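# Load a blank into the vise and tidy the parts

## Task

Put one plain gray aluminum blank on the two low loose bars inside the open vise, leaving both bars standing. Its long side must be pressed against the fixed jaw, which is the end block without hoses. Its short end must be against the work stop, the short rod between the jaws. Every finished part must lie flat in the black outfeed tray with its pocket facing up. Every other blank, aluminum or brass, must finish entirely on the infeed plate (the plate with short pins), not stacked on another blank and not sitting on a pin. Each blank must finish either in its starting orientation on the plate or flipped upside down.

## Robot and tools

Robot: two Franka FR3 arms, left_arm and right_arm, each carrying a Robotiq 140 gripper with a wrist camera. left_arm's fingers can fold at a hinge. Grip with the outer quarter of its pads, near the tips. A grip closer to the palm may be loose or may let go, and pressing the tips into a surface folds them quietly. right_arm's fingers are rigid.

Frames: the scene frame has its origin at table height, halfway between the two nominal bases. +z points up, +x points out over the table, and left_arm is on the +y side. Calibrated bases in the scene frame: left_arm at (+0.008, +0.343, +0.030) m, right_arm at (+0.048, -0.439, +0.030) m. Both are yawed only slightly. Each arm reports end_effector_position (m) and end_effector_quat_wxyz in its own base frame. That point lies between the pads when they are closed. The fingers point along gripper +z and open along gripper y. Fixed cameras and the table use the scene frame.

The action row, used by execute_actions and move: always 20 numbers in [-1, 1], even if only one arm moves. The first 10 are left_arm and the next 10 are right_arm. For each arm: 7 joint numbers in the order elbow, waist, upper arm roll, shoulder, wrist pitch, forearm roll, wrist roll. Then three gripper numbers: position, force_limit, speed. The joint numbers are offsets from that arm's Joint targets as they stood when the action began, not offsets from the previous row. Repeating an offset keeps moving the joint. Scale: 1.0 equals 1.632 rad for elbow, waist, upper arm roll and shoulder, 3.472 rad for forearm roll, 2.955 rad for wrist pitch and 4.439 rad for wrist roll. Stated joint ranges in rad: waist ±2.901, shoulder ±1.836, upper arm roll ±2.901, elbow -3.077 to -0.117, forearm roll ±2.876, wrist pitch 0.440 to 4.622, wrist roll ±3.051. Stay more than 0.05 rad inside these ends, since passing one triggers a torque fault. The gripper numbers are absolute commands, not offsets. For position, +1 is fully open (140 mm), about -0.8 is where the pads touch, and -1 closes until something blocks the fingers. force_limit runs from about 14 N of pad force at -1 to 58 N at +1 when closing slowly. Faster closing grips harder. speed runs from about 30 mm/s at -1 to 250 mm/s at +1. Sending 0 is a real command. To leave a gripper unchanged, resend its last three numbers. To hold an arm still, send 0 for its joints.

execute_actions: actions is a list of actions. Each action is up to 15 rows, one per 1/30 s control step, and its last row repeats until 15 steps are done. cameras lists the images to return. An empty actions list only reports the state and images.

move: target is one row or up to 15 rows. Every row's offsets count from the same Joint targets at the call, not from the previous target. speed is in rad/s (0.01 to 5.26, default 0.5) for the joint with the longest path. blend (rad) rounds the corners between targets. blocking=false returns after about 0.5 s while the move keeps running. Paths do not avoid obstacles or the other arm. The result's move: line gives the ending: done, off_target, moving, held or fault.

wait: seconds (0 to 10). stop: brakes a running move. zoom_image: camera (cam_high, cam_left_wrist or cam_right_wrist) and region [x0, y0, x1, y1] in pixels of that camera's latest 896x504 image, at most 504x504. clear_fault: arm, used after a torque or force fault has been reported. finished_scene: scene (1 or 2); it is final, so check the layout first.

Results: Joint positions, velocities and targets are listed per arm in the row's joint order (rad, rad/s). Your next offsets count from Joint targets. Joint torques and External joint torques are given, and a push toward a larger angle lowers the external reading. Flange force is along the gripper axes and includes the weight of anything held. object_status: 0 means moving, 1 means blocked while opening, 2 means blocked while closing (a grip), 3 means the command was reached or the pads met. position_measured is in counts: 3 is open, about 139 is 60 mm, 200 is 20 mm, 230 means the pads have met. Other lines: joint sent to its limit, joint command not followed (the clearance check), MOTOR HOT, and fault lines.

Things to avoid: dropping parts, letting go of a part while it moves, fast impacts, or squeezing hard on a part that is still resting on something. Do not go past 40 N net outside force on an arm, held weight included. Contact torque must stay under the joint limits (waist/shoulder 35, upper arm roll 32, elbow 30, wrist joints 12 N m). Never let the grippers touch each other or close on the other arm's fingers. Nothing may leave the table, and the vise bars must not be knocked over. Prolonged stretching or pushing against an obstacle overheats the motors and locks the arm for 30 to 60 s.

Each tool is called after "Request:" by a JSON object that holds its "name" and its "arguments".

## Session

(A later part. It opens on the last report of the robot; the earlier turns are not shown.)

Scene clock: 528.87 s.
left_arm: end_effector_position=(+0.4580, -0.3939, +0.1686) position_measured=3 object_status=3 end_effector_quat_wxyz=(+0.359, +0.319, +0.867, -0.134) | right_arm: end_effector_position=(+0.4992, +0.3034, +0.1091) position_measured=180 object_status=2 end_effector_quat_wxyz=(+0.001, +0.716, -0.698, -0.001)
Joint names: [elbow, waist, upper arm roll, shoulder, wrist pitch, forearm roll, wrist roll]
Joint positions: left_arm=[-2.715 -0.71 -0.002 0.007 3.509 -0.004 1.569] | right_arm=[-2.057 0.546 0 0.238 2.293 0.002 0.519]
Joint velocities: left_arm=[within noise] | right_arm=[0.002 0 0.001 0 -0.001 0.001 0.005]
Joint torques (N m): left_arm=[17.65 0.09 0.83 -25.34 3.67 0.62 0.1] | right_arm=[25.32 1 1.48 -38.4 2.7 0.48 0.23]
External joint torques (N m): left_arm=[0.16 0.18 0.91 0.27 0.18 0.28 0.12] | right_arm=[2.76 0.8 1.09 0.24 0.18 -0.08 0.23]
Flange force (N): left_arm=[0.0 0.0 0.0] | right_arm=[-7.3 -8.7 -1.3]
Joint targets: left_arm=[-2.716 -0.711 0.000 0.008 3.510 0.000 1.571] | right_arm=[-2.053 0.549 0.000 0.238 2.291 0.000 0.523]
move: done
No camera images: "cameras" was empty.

Request:
{"name": "move", "arguments": {"target": [0,0,0,0,0,0,0,1,1,1, 0.00243,0.00181,0,0.00168,-0.00041,0,0.0007,-1,-0.1,-1], "speed": 0.015, "cameras": []}}

Scene clock: 531.67 s.
left_arm: end_effector_position=(+0.4580, -0.3939, +0.1686) position_measured=3 object_status=3 end_effector_quat_wxyz=(+0.359, +0.319, +0.867, -0.134) | right_arm: end_effector_position=(+0.4993, +0.3035, +0.1088) position_measured=180 object_status=2 end_effector_quat_wxyz=(+0.002, +0.715, -0.699, -0.001)
Joint names: [elbow, waist, upper arm roll, shoulder, wrist pitch, forearm roll, wrist roll]
Joint positions: left_arm=[-2.715 -0.71 -0.002 0.007 3.509 -0.004 1.569] | right_arm=[-2.053 0.547 -0.001 0.241 2.289 0.001 0.522]
Joint velocities: left_arm=[within noise] | right_arm=[0.001 0 0.001 0 0 0 0.004]
Joint torques (N m): left_arm=[17.6 0.13 0.81 -25.37 3.67 0.61 0.07] | right_arm=[26 1.55 2.2 -38.39 2.86 0.75 0.2]
External joint torques (N m): left_arm=[0 0.23 0.9 0.29 0.16 0.26 0.09] | right_arm=[3.53 1.48 1.94 0.1 0.36 0.19 0.2]
Flange force (N): left_arm=[0.0 0.0 0.0] | right_arm=[-9.5 -10.1 -1.7]
Joint targets: left_arm=[-2.716 -0.711 0.000 0.008 3.510 0.000 1.571] | right_arm=[-2.049 0.551 0.000 0.241 2.290 0.000 0.526]
move: done
No camera images: "cameras" was empty.

Request:
{"name": "move", "arguments": {"target": [0,0,0,0,0,0,0,1,1,1, 0.00405,-0.00108,0,0.0028,-0.0007,0,-0.0004,-1,-0.1,-1], "speed": 0.015, "cameras": ["cam_right_wrist","cam_left_wrist"]}}

Request:
{"name": "zoom_image", "arguments": {"camera": "cam_right_wrist", "region": [390, 60, 570, 340]}}

Request:
{"name": "zoom_image", "arguments": {"camera": "cam_left_wrist", "region": [470, 130, 590, 250]}}

Scene clock: 537.97 s.
left_arm: end_effector_position=(+0.4580, -0.3939, +0.1686) position_measured=3 object_status=3 end_effector_quat_wxyz=(+0.359, +0.319, +0.867, -0.134) | right_arm: end_effector_position=(+0.4995, +0.3036, +0.1082) position_measured=180 object_status=2 end_effector_quat_wxyz=(+0.004, +0.715, -0.699, -0.001)
Joint names: [elbow, waist, upper arm roll, shoulder, wrist pitch, forearm roll, wrist roll]
Joint positions: left_arm=[-2.715 -0.71 -0.002 0.007 3.509 -0.004 1.569] | right_arm=[-2.048 0.548 -0.002 0.245 2.284 0.001 0.523]
Joint velocities: left_arm=[within noise] | right_arm=[0.002 0 0.001 0.001 -0.003 0.001 0]
Joint torques (N m): left_arm=[17.65 0.16 0.85 -25.36 3.67 0.63 0.06] | right_arm=[26.34 1 2.3 -38.33 3.34 0.79 0.06]
External joint torques (N m): left_arm=[0.11 0.3 0.98 0.24 0.17 0.27 0.08] | right_arm=[3.78 0.91 2.02 0.53 0.84 0.23 0.06]
Flange force (N): left_arm=[0.0 0.0 0.0] | right_arm=[-9.6 -11.9 -0.3]
Joint targets: left_arm=[-2.716 -0.711 0.000 0.008 3.510 0.000 1.571] | right_arm=[-2.043 0.550 0.000 0.246 2.288 0.000 0.525]
move: done
camera_calibration:
cam_left_wrist: T_world_to_cam=[[0.649203, 0.760613, -0.00178324, 0.00963021], [0.324087, -0.274494, 0.905329, -0.401108], [0.688116, -0.58832, -0.424708, -0.332418], [0, 0, 0, 1]] pos_world=[0.352484, -0.312995, 0.221971]
cam_right_wrist: T_world_to_cam=[[-0.999199, -0.0400216, 0.000629405, 0.520592], [-0.0373853, 0.938766, 0.342522, -0.299359], [-0.0142991, 0.342224, -0.93951, 0.140395], [0, 0, 0, 1]] pos_world=[0.510991, 0.253816, 0.234112]
Images, in order (width x height): cam_left_wrist 896x504, cam_right_wrist 896x504.

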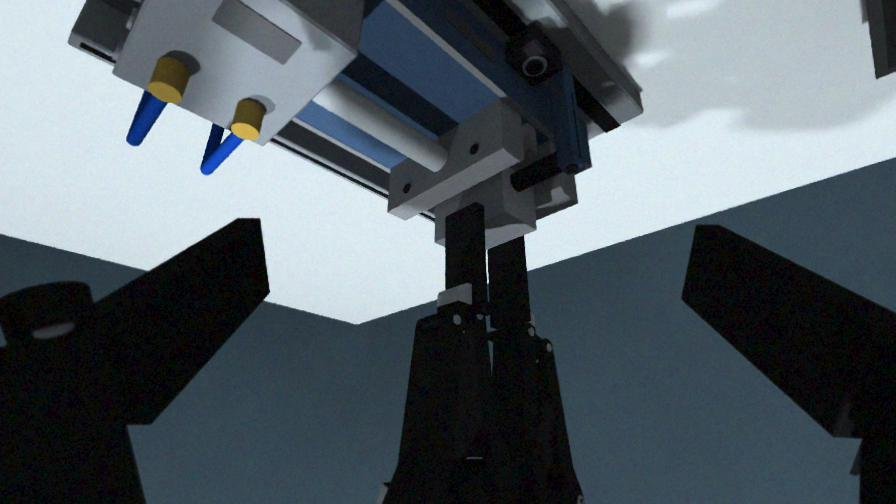

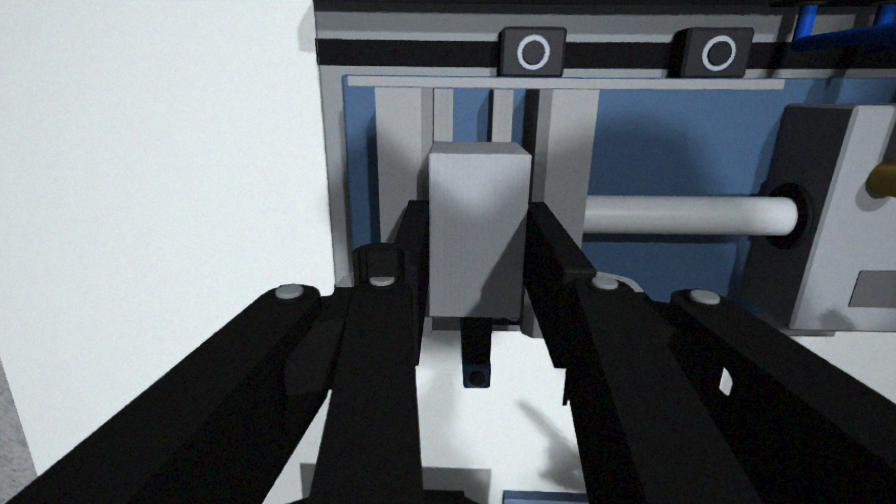

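Scaled by 1.800 from the camera's 896x504 image, which has a finer 1280x720 frame.

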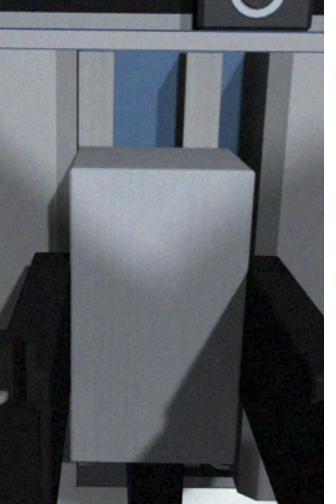

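Scaled by 4.200 from the camera's 896x504 image, which has a finer 1280x720 frame.

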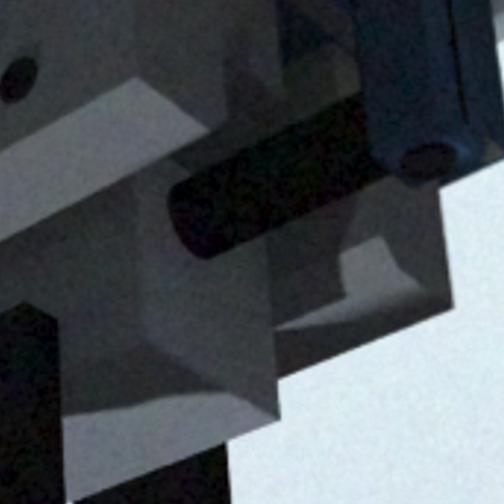

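Request:
{"name": "move", "arguments": {"target": [0,0,0,0,0,0,0,1,1,1, -0.00091,0,0,0.00185,0.00152,0,0,-1,-0.1,-1], "speed": 0.01, "cameras": []}}

Scene clock: 544.57 s.
left_arm: end_effector_position=(+0.4580, -0.3940, +0.1686) position_measured=3 object_status=3 end_effector_quat_wxyz=(+0.359, +0.319, +0.867, -0.134) | right_arm: end_effector_position=(+0.4995, +0.3036, +0.1078) position_measured=180 object_status=2 end_effector_quat_wxyz=(+0.005, +0.715, -0.699, -0.001)
Joint names: [elbow, waist, upper arm roll, shoulder, wrist pitch, forearm roll, wrist roll]
Joint positions: left_arm=[-2.715 -0.71 -0.002 0.007 3.509 -0.004 1.569] | right_arm=[-2.047 0.548 -0.002 0.247 2.283 0.001 0.523]
Joint torques (N m): left_arm=[17.6 0.15 0.87 -25.37 3.66 0.61 0.14] | right_arm=[24.82 0.71 2.07 -37.51 3.36 0.8 0.01]
External joint torques (N m): left_arm=[0.04 0.32 1.02 0.28 0.16 0.25 0.16] | right_arm=[2.33 0.74 1.9 1.25 0.88 0.24 0]
Flange force (N): left_arm=[0.0 0.0 0.0] | right_arm=[-7.4 -8.9 2.0]
Joint targets: left_arm=[-2.716 -0.711 0.000 0.008 3.510 0.000 1.571] | right_arm=[-2.044 0.550 0.000 0.249 2.293 0.000 0.525]
move: done
No camera images: "cameras" was empty.

Request:
{"name": "move", "arguments": {"target": [0,0,0,0,0,0,0,1,1,1, 0,0,0,0,0,0,0,-0.4,-0.1,-1], "speed": 0.05, "cameras": ["cam_right_wrist","cam_left_wrist"]}}

Request:
{"name": "zoom_image", "arguments": {"camera": "cam_right_wrist", "region": [390, 60, 570, 340]}}

Request:
{"name": "zoom_image", "arguments": {"camera": "cam_left_wrist", "region": [470, 130, 590, 250]}}

Scene clock: 550.47 s.
left_arm: end_effector_position=(+0.4580, -0.3940, +0.1686) position_measured=3 object_status=3 end_effector_quat_wxyz=(+0.359, +0.319, +0.867, -0.134) | right_arm: end_effector_position=(+0.4995, +0.3039, +0.1075) position_measured=179 object_status=3 end_effector_quat_wxyz=(+0.005, +0.715, -0.699, -0.001)
Joint names: [elbow, waist, upper arm roll, shoulder, wrist pitch, forearm roll, wrist roll]
Joint positions: left_arm=[-2.715 -0.71 -0.002 0.007 3.509 -0.004 1.569] | right_arm=[-2.047 0.548 -0.002 0.247 2.284 0.001 0.523]
Joint torques (N m): left_arm=[17.64 0.15 0.8 -25.38 3.67 0.61 0.05] | right_arm=[24.85 0.17 1.12 -37.87 3.23 0.62 -0.02]
External joint torques (N m): left_arm=[0.12 0.24 0.87 0.2 0.18 0.27 0.07] | right_arm=[2.4 0.15 0.9 0.87 0.76 0.06 -0.02]
Flange force (N): left_arm=[0.0 0.0 0.0] | right_arm=[-6.0 -9.0 1.1]
Joint targets: left_arm=[-2.716 -0.711 0.000 0.008 3.510 0.000 1.571] | right_arm=[-2.044 0.550 0.000 0.249 2.293 0.000 0.525]
move: done
camera_calibration:
cam_left_wrist: T_world_to_cam=[[0.649256, 0.760568, -0.00181466, 0.00960459], [0.324005, -0.274426, 0.905379, -0.401069], [0.688104, -0.58841, -0.424601, -0.332467], [0, 0, 0, 1]] pos_world=[0.352485, -0.312996, 0.221971]
cam_right_wrist: T_world_to_cam=[[-0.999183, -0.0403846, 0.00136575, 0.520611], [-0.0374806, 0.938904, 0.342133, -0.299289], [-0.0150992, 0.341802, -0.939651, 0.140185], [0, 0, 0, 1]] pos_world=[0.511085, 0.254113, 0.233411]
Images, in order (width x height): cam_left_wrist 896x504, cam_right_wrist 896x504.

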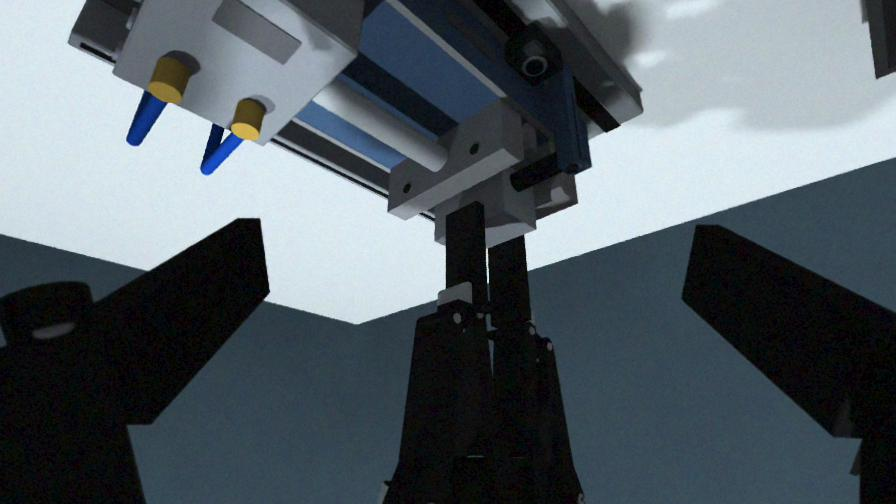

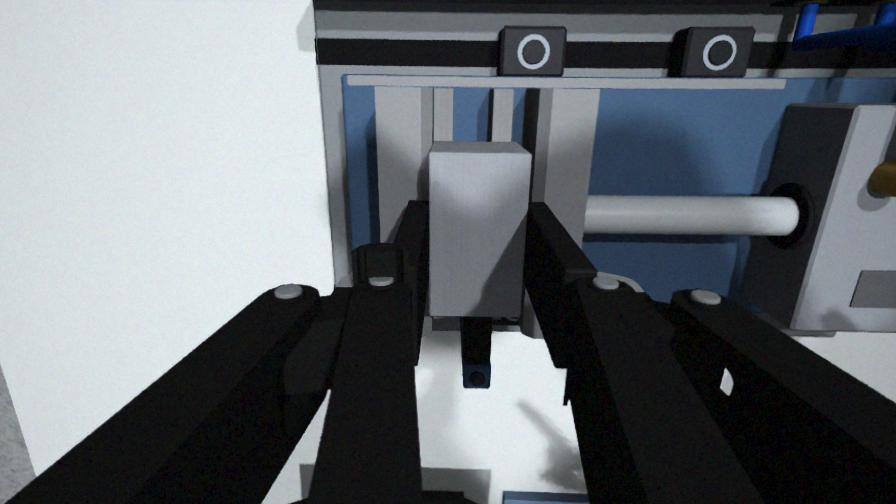

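Scaled by 1.800 from the camera's 896x504 image, which has a finer 1280x720 frame.

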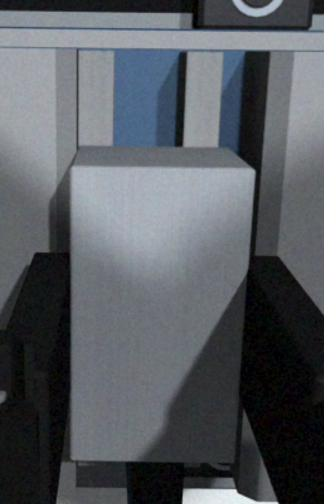

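Scaled by 4.200 from the camera's 896x504 image, which has a finer 1280x720 frame.

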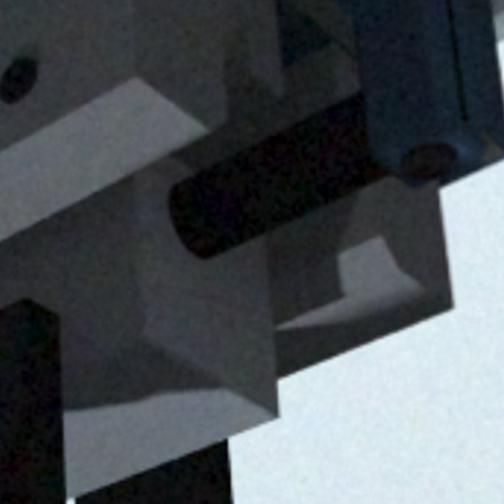

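Request:
{"name": "move", "arguments": {"target": [0,0,0,0,0,0,0,1,1,1, 0,0,0,0,0,0,0,-0.25,-0.1,-1], "speed": 0.05, "cameras": ["cam_right_wrist","cam_left_wrist"]}}

Request:
{"name": "zoom_image", "arguments": {"camera": "cam_right_wrist", "region": [390, 60, 570, 340]}}

Request:
{"name": "zoom_image", "arguments": {"camera": "cam_left_wrist", "region": [470, 130, 590, 250]}}

Scene clock: 553.83 s.
left_arm: end_effector_position=(+0.4580, -0.3940, +0.1686) position_measured=3 object_status=3 end_effector_quat_wxyz=(+0.359, +0.319, +0.867, -0.134) | right_arm: end_effector_position=(+0.5009, +0.3048, +0.1081) position_measured=160 object_status=0 end_effector_quat_wxyz=(+0.002, +0.715, -0.699, -0.001)
Joint names: [elbow, waist, upper arm roll, shoulder, wrist pitch, forearm roll, wrist roll]
Joint positions: left_arm=[-2.715 -0.71 -0.002 0.007 3.509 -0.004 1.569] | right_arm=[-2.046 0.548 -0.002 0.248 2.288 0.001 0.523]
Joint torques (N m): left_arm=[17.61 0.22 0.85 -25.37 3.67 0.6 0.08] | right_arm=[24.26 0.1 1.01 -37.96 2.71 0.58 0.04]
External joint torques (N m): left_arm=[0.11 0.31 0.94 0.23 0.17 0.25 0.1] | right_arm=[1.67 0.18 0.89 1.02 0.2 0.02 0.03]
Flange force (N): left_arm=[0.0 0.0 0.0] | right_arm=[-5.2 -7.4 0.7]
Joint targets: left_arm=[-2.716 -0.711 0.000 0.008 3.510 0.000 1.571] | right_arm=[-2.044 0.550 0.000 0.249 2.293 0.000 0.525]
move: done
camera_calibration:
cam_left_wrist: T_world_to_cam=[[0.649256, 0.760568, -0.00181466, 0.00960459], [0.324005, -0.274426, 0.905379, -0.401069], [0.688104, -0.58841, -0.424601, -0.332467], [0, 0, 0, 1]] pos_world=[0.352485, -0.312996, 0.221971]
cam_right_wrist: T_world_to_cam=[[-0.999176, -0.0404823, -0.00291038, 0.522684], [-0.0390078, 0.938027, 0.344359, -0.299553], [-0.0112104, 0.344189, -0.938834, 0.137769], [0, 0, 0, 1]] pos_world=[0.512113, 0.25473, 0.234017]
Images, in order (width x height): cam_left_wrist 896x504, cam_right_wrist 896x504.

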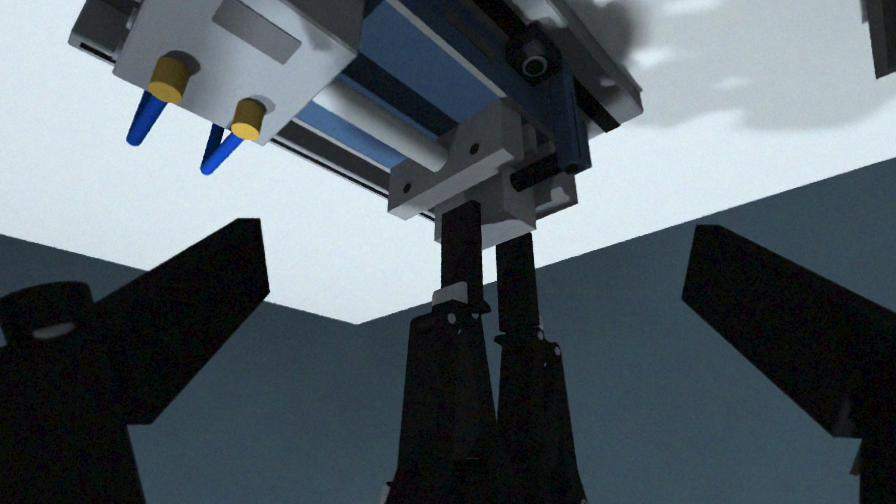

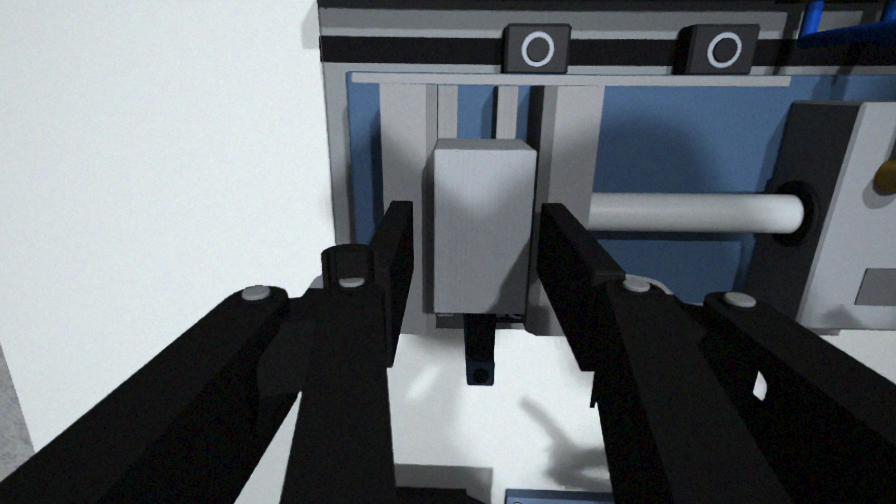

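Scaled by 1.800 from the camera's 896x504 image, which has a finer 1280x720 frame.

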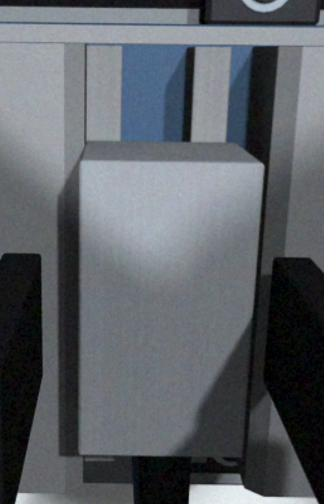

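Scaled by 4.200 from the camera's 896x504 image, which has a finer 1280x720 frame.

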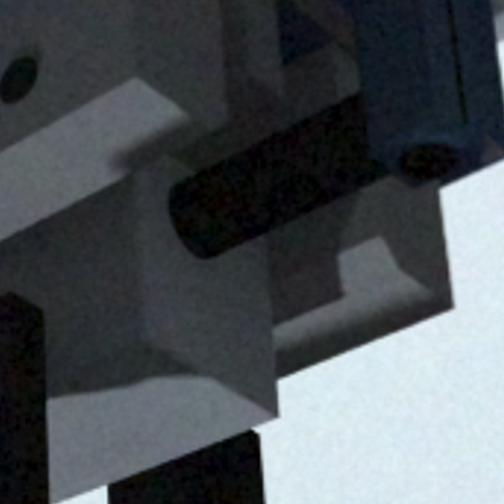

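Request:
{"name": "move", "arguments": {"target": [[0,0,0,0,0,0,0,1,1,1, 0.0068,0,0,-0.01389,-0.01142,0,0,-0.25,-0.1,-1],[0,0,0,0,0,0,0,1,1,1, 0.08505,0,0,-0.08652,-0.09475,0,0,-0.25,-0.1,-1]], "speed": [0.05,0.25], "blend": [0.01,0], "cameras": ["cam_right_wrist","cam_left_wrist"]}}

Request:
{"name": "zoom_image", "arguments": {"camera": "cam_right_wrist", "region": [370, 60, 570, 340]}}

Request:
{"name": "zoom_image", "arguments": {"camera": "cam_left_wrist", "region": [400, 110, 600, 260]}}

Scene clock: 564.87 s.
left_arm: end_effector_position=(+0.4580, -0.3940, +0.1686) position_measured=3 object_status=3 end_effector_quat_wxyz=(+0.359, +0.319, +0.867, -0.134) | right_arm: end_effector_position=(+0.5019, +0.3055, +0.2307) position_measured=160 object_status=3 end_effector_quat_wxyz=(-0.002, +0.715, -0.699, +0.000)
Joint names: [elbow, waist, upper arm roll, shoulder, wrist pitch, forearm roll, wrist roll]
Joint positions: left_arm=[-2.715 -0.71 -0.002 0.007 3.509 -0.004 1.569] | right_arm=[-1.906 0.548 -0.002 0.107 2.018 0.001 0.523]
Joint velocities: left_arm=[within noise] | right_arm=[0 -0.001 -0.002 -0.001 -0.005 0 -0.001]
Joint torques (N m): left_arm=[17.59 0.15 0.82 -25.35 3.66 0.61 0.08] | right_arm=[25.88 -0.01 0.84 -35.45 2.18 0.67 0.03]
External joint torques (N m): left_arm=[0.03 0.31 0.99 0.31 0.16 0.25 0.1] | right_arm=[1.35 0.04 0.8 0.75 -0.36 0 0.03]
Flange force (N): left_arm=[0.0 0.0 0.0] | right_arm=[-4.5 -6.5 -2.6]
Joint targets: left_arm=[-2.716 -0.711 0.000 0.008 3.510 0.000 1.571] | right_arm=[-1.905 0.550 0.000 0.107 2.013 0.000 0.525]
move: done
camera_calibration:
cam_left_wrist: T_world_to_cam=[[0.649277, 0.76055, -0.00175612, 0.00957837], [0.323963, -0.274475, 0.905379, -0.401069], [0.688104, -0.588411, -0.4246, -0.332467], [0, 0, 0, 1]] pos_world=[0.352485, -0.312995, 0.221971]
cam_right_wrist: T_world_to_cam=[[-0.999109, -0.0406505, -0.0113867, 0.525926], [-0.0420671, 0.936129, 0.349131, -0.341364], [-0.00353296, 0.349299, -0.937005, 0.246702], [0, 0, 0, 1]] pos_world=[0.511968, 0.254767, 0.356331]
Images, in order (width x height): cam_left_wrist 896x504, cam_right_wrist 896x504.

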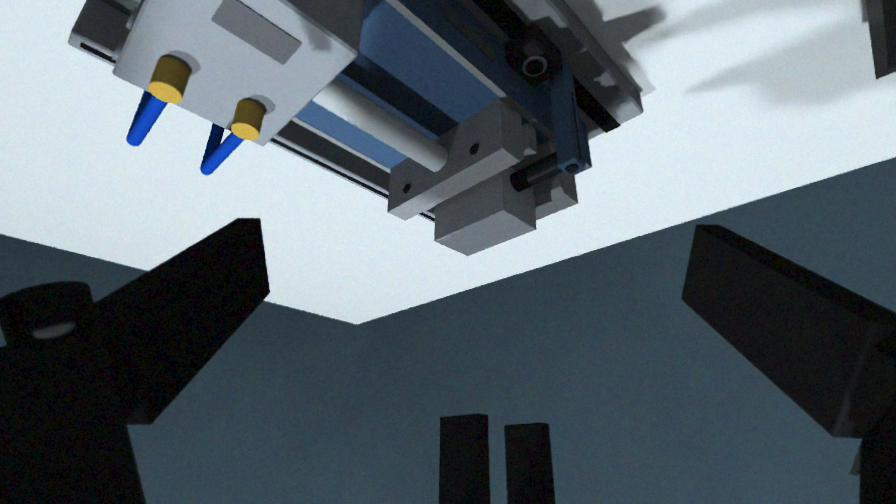

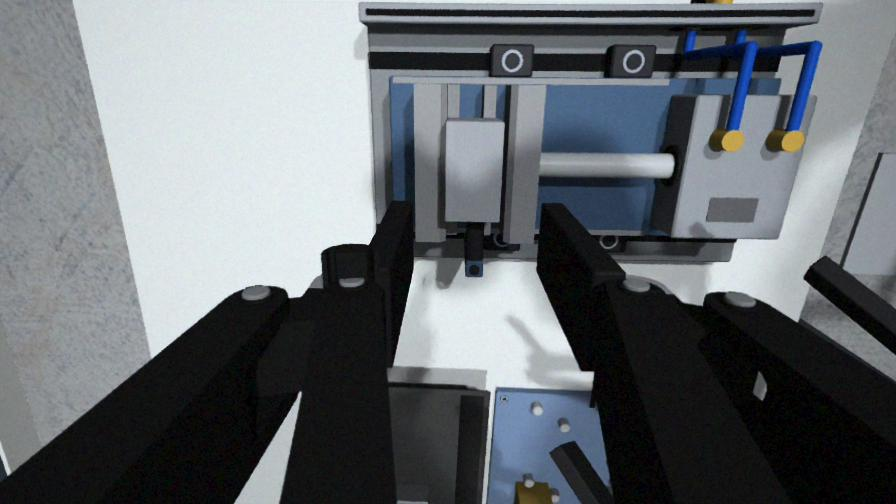

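Scaled by 1.800 from the camera's 896x504 image, which has a finer 1280x720 frame.

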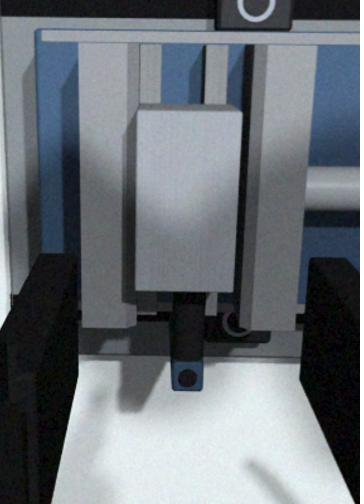

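Scaled by 2.520 from the camera's 896x504 image, which has a finer 1280x720 frame.

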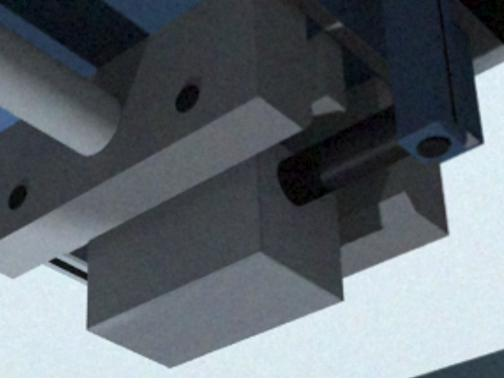

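Request:
{"name": "move", "arguments": {"target": [0.14228,0.14056,0,-0.24792,-0.48149,0,-0.10854,1,1,1, 0,0,0,0,0,0,0,-0.25,-0.1,-1], "speed": 0.9, "cameras": ["cam_left_wrist"]}}

Request:
{"name": "zoom_image", "arguments": {"camera": "cam_left_wrist", "region": [250, 20, 690, 400]}}

Scene clock: 586.40 s.
left_arm: end_effector_position=(+0.3685, -0.1947, +0.2188) position_measured=3 object_status=3 end_effector_quat_wxyz=(-0.001, +0.003, +1.000, -0.001) | right_arm: end_effector_position=(+0.5015, +0.3053, +0.2306) position_measured=160 object_status=3 end_effector_quat_wxyz=(-0.002, +0.715, -0.699, +0.000)
Joint names: [elbow, waist, upper arm roll, shoulder, wrist pitch, forearm roll, wrist roll]
Joint positions: left_arm=[-2.485 -0.483 -0.001 -0.394 2.09 -0.003 1.095] | right_arm=[-1.906 0.548 -0.002 0.107 2.016 0.001 0.523]
Joint velocities: left_arm=[-0.001 0.001 0.001 0 -0.003 -0.001 -0.005] | right_arm=[within noise]
Joint torques (N m): left_arm=[24.33 0.94 0.4 -18.35 2.39 0.9 -0.21] | right_arm=[25.96 0.02 0.92 -35.43 2.28 0.7 0.02]
External joint torques (N m): left_arm=[0.5 0.97 0.78 -0.46 -0.04 0.24 -0.21] | right_arm=[1.4 0.09 0.89 0.88 -0.25 0.03 0.02]
Flange force (N): left_arm=[-0.7 1.6 -1.5] | right_arm=[-4.9 -6.9 -2.3]
Joint targets: left_arm=[-2.483 -0.482 0.000 -0.396 2.087 0.000 1.090] | right_arm=[-1.905 0.550 0.000 0.107 2.013 0.000 0.525]
move: done
camera_calibration:
cam_left_wrist: T_world_to_cam=[[0.00735932, 0.999973, -0.000894499, 0.199166], [0.941555, -0.00662812, 0.336795, -0.413829], [0.33678, -0.0033208, -0.941578, 0.224167], [0, 0, 0, 1]] pos_world=[0.312682, -0.201159, 0.350624]
Images, in order (width x height): cam_left_wrist 896x504.

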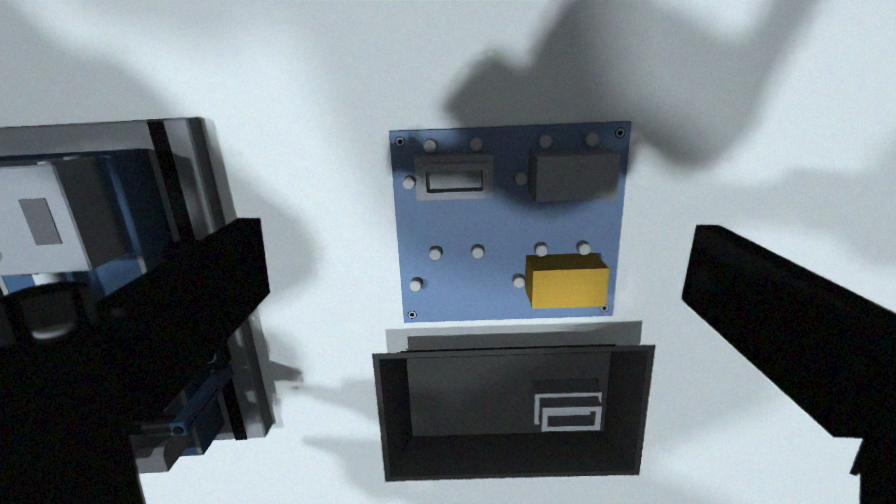

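Scaled by 1.145 from the camera's 896x504 image, which has a finer 1280x720 frame.

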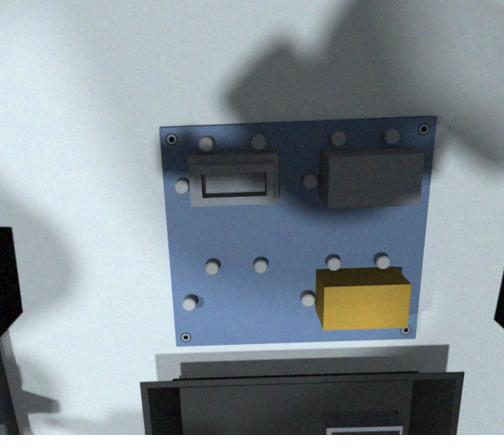

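Request:
{"name": "zoom_image", "arguments": {"camera": "cam_left_wrist", "region": [390, 120, 530, 220]}}

Request:
{"name": "zoom_image", "arguments": {"camera": "cam_left_wrist", "region": [370, 330, 670, 490]}}

Scaled by 3.600 from the camera's 896x504 image, which has a finer 1280x720 frame.

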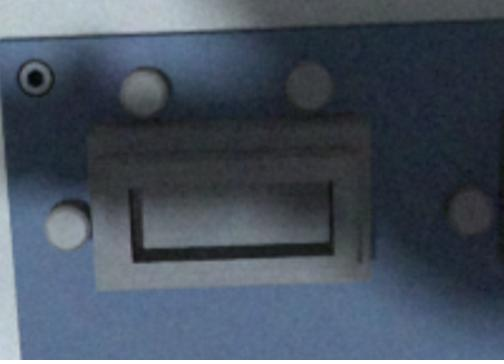

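Scaled by 1.680 from the camera's 896x504 image, which has a finer 1280x720 frame.

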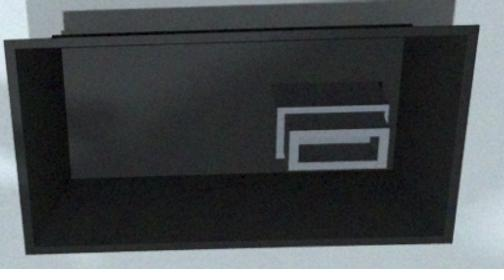

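Request:
{"name": "move", "arguments": {"target": [-0.07402,-0.0004,0,0.13946,0.1179,0,-0.0004,0.2235,-0.1,0.3, 0.11605,0.06575,0,0.08615,-0.01685,0,0.02417,-0.25,-0.1,-1], "speed": 0.3, "cameras": ["cam_left_wrist","cam_right_wrist"]}}

Request:
{"name": "zoom_image", "arguments": {"camera": "cam_right_wrist", "region": [370, 0, 570, 170]}}

Request:
{"name": "zoom_image", "arguments": {"camera": "cam_left_wrist", "region": [330, 80, 650, 350]}}

Scene clock: 618.07 s.
left_arm: end_effector_position=(+0.3786, -0.1997, +0.1018) position_measured=101 object_status=3 end_effector_quat_wxyz=(-0.001, +0.001, +1.000, -0.001) | right_arm: end_effector_position=(+0.5013, +0.3854, +0.2301) position_measured=160 object_status=3 end_effector_quat_wxyz=(-0.002, +0.717, -0.697, +0.000)
Joint names: [elbow, waist, upper arm roll, shoulder, wrist pitch, forearm roll, wrist roll]
Joint positions: left_arm=[-2.603 -0.483 -0.001 -0.17 2.433 -0.003 1.091] | right_arm=[-1.718 0.656 -0.001 0.247 1.967 0.001 0.627]
Joint velocities: left_arm=[0 0 0 0 0.003 -0.001 -0.002] | right_arm=[0.002 0 0 0 -0.001 0 0.004]
Joint torques (N m): left_arm=[20.76 0.51 0.57 -22.42 2.8 0.72 -0.21] | right_arm=[26.36 -0.05 1.01 -39.72 2.22 0.72 0.13]
External joint torques (N m): left_arm=[0.02 0.59 0.81 0.28 0.36 0.22 -0.2] | right_arm=[1.6 -0.05 0.81 1.33 -0.31 0.02 0.13]
Flange force (N): left_arm=[-1.3 0.8 1.7] | right_arm=[-7.4 -9.1 -2.7]
Joint targets: left_arm=[-2.604 -0.483 0.000 -0.169 2.436 0.000 1.088] | right_arm=[-1.716 0.657 0.000 0.248 1.963 0.000 0.632]
move: done
camera_calibration:
cam_left_wrist: T_world_to_cam=[[0.00295441, 0.999996, -0.00043894, 0.205616], [0.941478, -0.00263358, 0.337063, -0.383176], [0.33706, -0.00140908, -0.941482, 0.110867], [0, 0, 0, 1]] pos_world=[0.322776, -0.206468, 0.233624]
cam_right_wrist: T_world_to_cam=[[-0.99893, -0.0452258, -0.00961922, 0.529861], [-0.0457407, 0.93616, 0.348586, -0.414017], [-0.00675995, 0.348653, -0.937228, 0.220236], [0, 0, 0, 1]] pos_world=[0.511845, 0.334763, 0.355829]
Images, in order (width x height): cam_left_wrist 896x504, cam_right_wrist 896x504.

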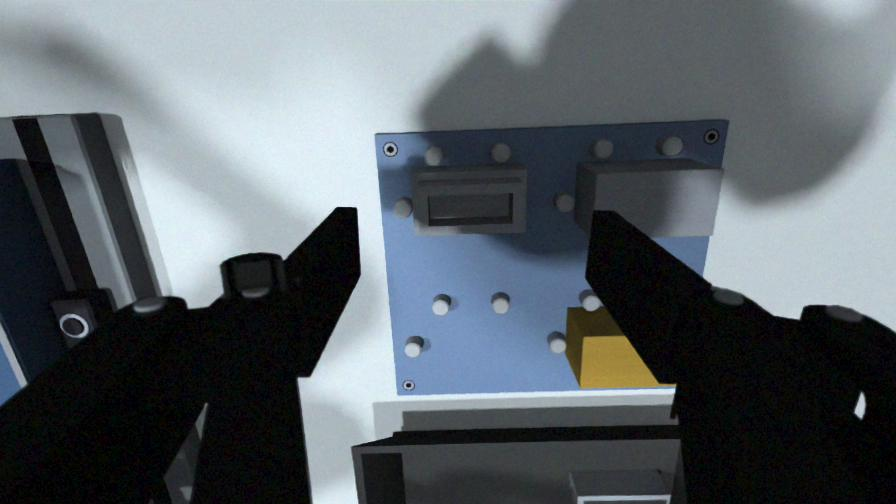

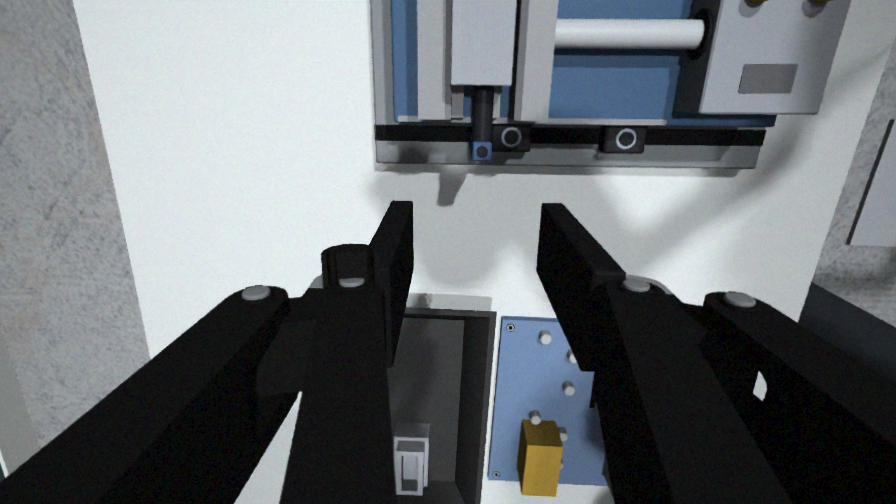

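Scaled by 2.520 from the camera's 896x504 image, which has a finer 1280x720 frame.

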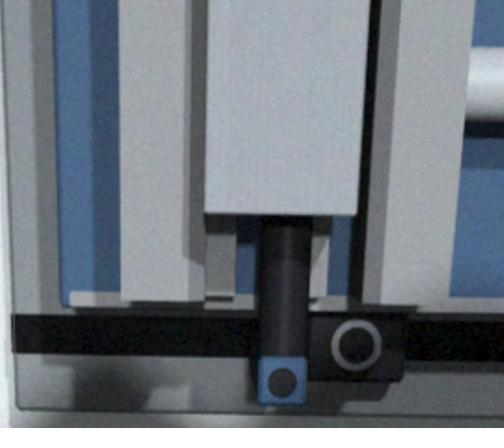

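Scaled by 1.575 from the camera's 896x504 image, which has a finer 1280x720 frame.

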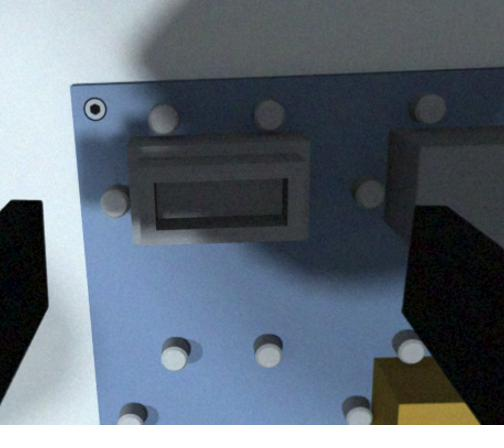

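Request:
{"name": "move", "arguments": {"target": [-0.01115,0.00423,0,0.09197,0.05662,0,0.00151,0.06,-0.1,0.3, 0,-0.36765,0,0,0,0,0,-0.25,-0.1,-1], "speed": 0.35, "cameras": ["cam_left_wrist","cam_high"]}}

Request:
{"name": "zoom_image", "arguments": {"camera": "cam_left_wrist", "region": [330, 80, 630, 340]}}

Scene clock: 652.63 s.
left_arm: end_effector_position=(+0.3833, -0.1990, +0.0450) position_measured=122 object_status=3 end_effector_quat_wxyz=(-0.001, -0.002, +1.000, +0.000) | right_arm: end_effector_position=(+0.6314, +0.0346, +0.2301) position_measured=160 object_status=3 end_effector_quat_wxyz=(+0.001, -0.478, +0.879, -0.001)
Joint names: [elbow, waist, upper arm roll, shoulder, wrist pitch, forearm roll, wrist roll]
Joint positions: left_arm=[-2.621 -0.477 -0.001 -0.02 2.6 -0.003 1.091] | right_arm=[-1.717 0.057 -0.002 0.247 1.967 0.001 0.629]
Joint velocities: left_arm=[-0.001 0.001 0.001 0 0.005 0 0] | right_arm=[within noise]
Joint torques (N m): left_arm=[18.33 0.87 0.69 -25.15 2.85 0.63 0.1] | right_arm=[26.27 -0.4 1.24 -39.87 2.25 0.69 0.08]
External joint torques (N m): left_arm=[-0.13 1.05 0.88 0.5 0.41 0.22 0.1] | right_arm=[1.48 -0.34 1.09 1.24 -0.28 -0.01 0.08]
Flange force (N): left_arm=[-1.7 1.9 2.6] | right_arm=[-6.8 -8.6 -2.5]
Joint targets: left_arm=[-2.622 -0.476 0.000 -0.019 2.603 0.000 1.095] | right_arm=[-1.716 0.057 0.000 0.248 1.963 0.000 0.632]
move: done
camera_calibration:
cam_left_wrist: T_world_to_cam=[[-0.00354312, 0.999994, 0.00022965, 0.2073], [0.941679, 0.00325923, 0.336497, -0.367323], [0.336494, 0.00140851, -0.941684, 0.0566761], [0, 0, 0, 1]] pos_world=[0.327564, -0.206181, 0.176927]
Images, in order (width x height): cam_high 896x504, cam_left_wrist 896x504.

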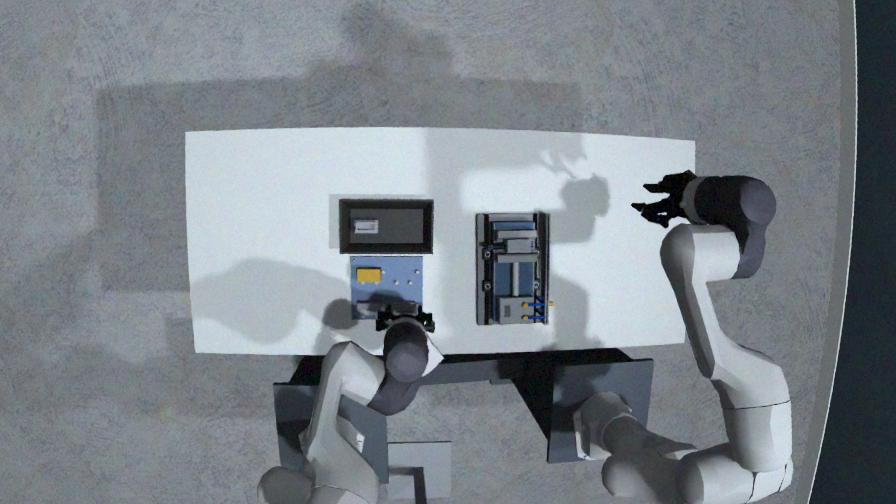

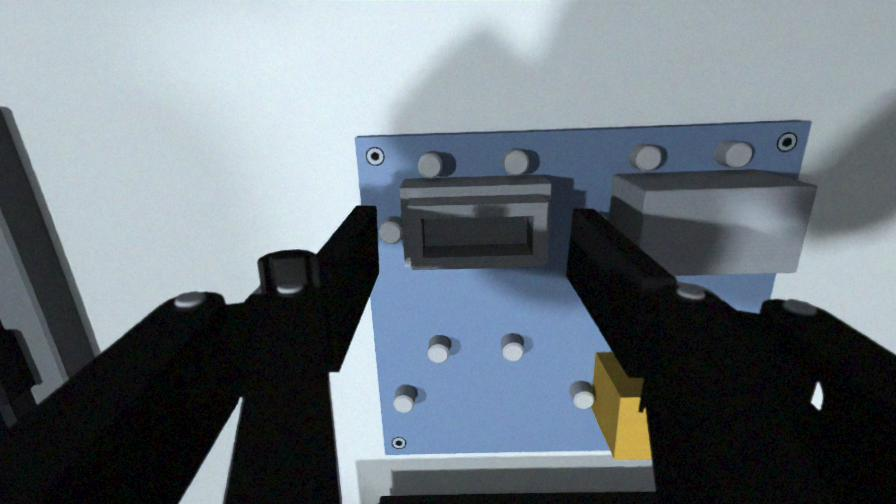

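Scaled by 1.680 from the camera's 896x504 image, which has a finer 1280x720 frame.

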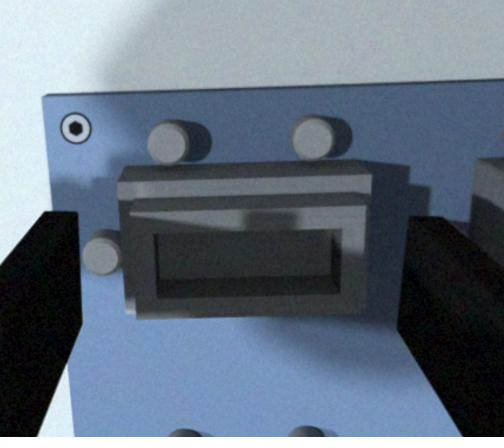

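Request:
{"name": "move", "arguments": {"target": [0,0.0008,0,0.04357,0.02409,0,-0.00991,0.06,-0.1,0.3, 0,0,0,0,0,0,0,-0.25,-0.1,-1], "speed": 0.06, "cameras": ["cam_left_wrist"]}}

Request:
{"name": "zoom_image", "arguments": {"camera": "cam_left_wrist", "region": [340, 100, 620, 340]}}

Scene clock: 682.80 s.
left_arm: end_effector_position=(+0.3848, -0.1991, +0.0205) position_measured=122 object_status=3 end_effector_quat_wxyz=(-0.001, -0.021, +1.000, +0.000) | right_arm: end_effector_position=(+0.6314, +0.0347, +0.2301) position_measured=160 object_status=3 end_effector_quat_wxyz=(+0.001, -0.478, +0.878, +0.000)
Joint names: [elbow, waist, upper arm roll, shoulder, wrist pitch, forearm roll, wrist roll]
Joint positions: left_arm=[-2.622 -0.476 -0.001 0.051 2.671 -0.003 1.056] | right_arm=[-1.717 0.057 -0.002 0.247 1.966 0.001 0.629]
Joint velocities: left_arm=[0 0.001 -0.001 -0.001 0.002 0 -0.005] | right_arm=[within noise]
Joint torques (N m): left_arm=[17.28 0.91 0.69 -26.46 2.8 0.58 -0.18] | right_arm=[26.12 -0.44 1.14 -39.85 2.28 0.72 0.1]
External joint torques (N m): left_arm=[0.02 1 0.74 0.42 0.37 0.23 -0.18] | right_arm=[1.4 -0.29 1.07 1.2 -0.24 0.03 0.1]
Flange force (N): left_arm=[-1.4 1.0 2.3] | right_arm=[-6.5 -8.1 -2.3]
Joint targets: left_arm=[-2.622 -0.474 0.000 0.053 2.674 0.000 1.051] | right_arm=[-1.716 0.057 0.000 0.248 1.963 0.000 0.632]
move: done
camera_calibration:
cam_left_wrist: T_world_to_cam=[[-0.0404983, 0.99918, 0.000285841, 0.221495], [0.940842, 0.0380374, 0.336704, -0.353282], [0.336417, 0.0139049, -0.941611, 0.0355116], [0, 0, 0, 1]] pos_world=[0.329406, -0.208369, 0.152326]
Images, in order (width x height): cam_left_wrist 896x504.

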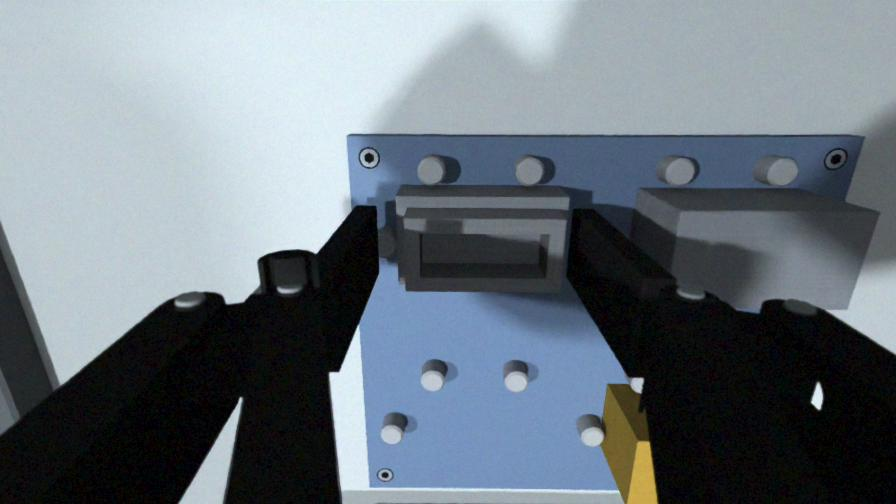

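Scaled by 1.800 from the camera's 896x504 image, which has a finer 1280x720 frame.

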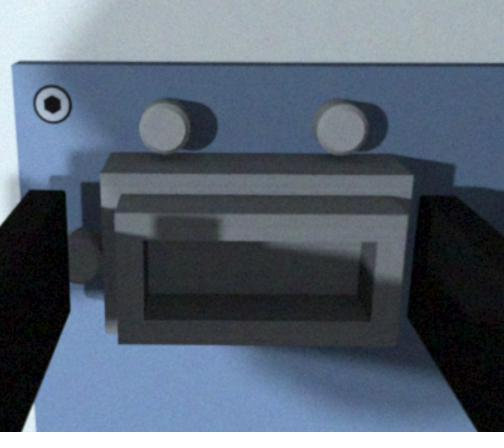

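Request:
{"name": "move", "arguments": {"target": [[-0.00325,0.0044,0,0.00037,0.002,0,-0.0011,0.06,-0.1,0.3, 0,0,0,0,0,0,0,-0.25,-0.1,-1]], "speed": 0.02, "cameras": ["cam_left_wrist"]}}

Request:
{"name": "zoom_image", "arguments": {"camera": "cam_left_wrist", "region": [340, 100, 620, 340]}}

Scene clock: 694.87 s.
left_arm: end_effector_position=(+0.3850, -0.1957, +0.0191) position_measured=122 object_status=3 end_effector_quat_wxyz=(-0.001, -0.027, +1.000, +0.000) | right_arm: end_effector_position=(+0.6314, +0.0347, +0.2302) position_measured=160 object_status=3 end_effector_quat_wxyz=(+0.001, -0.478, +0.878, +0.000)
Joint names: [elbow, waist, upper arm roll, shoulder, wrist pitch, forearm roll, wrist roll]
Joint positions: left_arm=[-2.626 -0.469 -0.001 0.052 2.677 -0.003 1.05] | right_arm=[-1.717 0.057 -0.002 0.247 1.966 0.001 0.629]
Joint velocities: left_arm=[0 0.001 -0.001 0 0.003 -0.001 -0.005] | right_arm=[within noise]
Joint torques (N m): left_arm=[16.94 1.06 0.73 -26.35 2.79 0.58 -0.19] | right_arm=[26.17 -0.46 1.08 -39.91 2.31 0.7 0.1]
External joint torques (N m): left_arm=[-0.28 1.17 0.79 0.56 0.34 0.23 -0.19] | right_arm=[1.57 -0.47 0.87 0.89 -0.2 0 0.1]
Flange force (N): left_arm=[-1.0 1.5 2.6] | right_arm=[-6.1 -8.0 -2.7]
Joint targets: left_arm=[-2.628 -0.467 0.000 0.053 2.680 0.000 1.046] | right_arm=[-1.716 0.057 0.000 0.248 1.963 0.000 0.632]
move: done
camera_calibration:
cam_left_wrist: T_world_to_cam=[[-0.0529698, 0.998596, 0.0000944786, 0.22286], [0.940207, 0.0498407, 0.336936, -0.350575], [0.336459, 0.0179363, -0.941527, 0.0348636], [0, 0, 0, 1]] pos_world=[0.329688, -0.205699, 0.150925]
Images, in order (width x height): cam_left_wrist 896x504.

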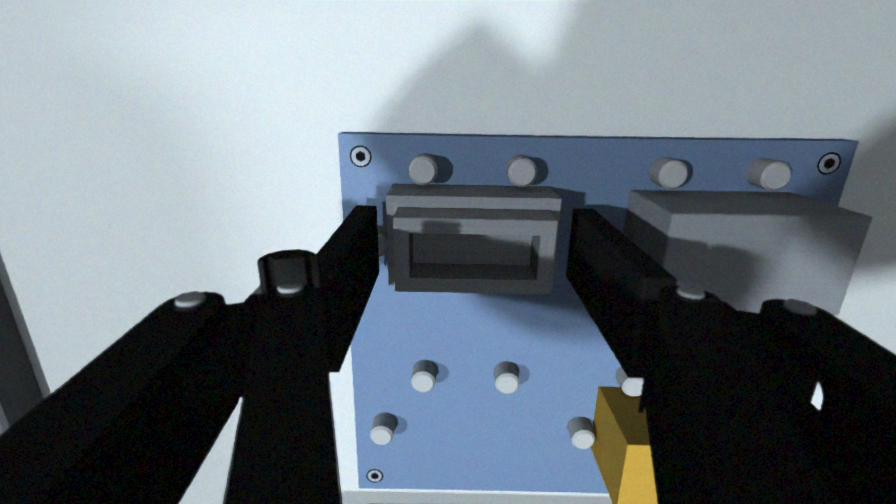

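Scaled by 1.800 from the camera's 896x504 image, which has a finer 1280x720 frame.

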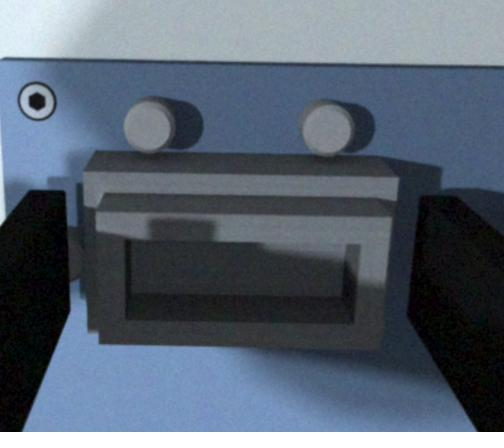

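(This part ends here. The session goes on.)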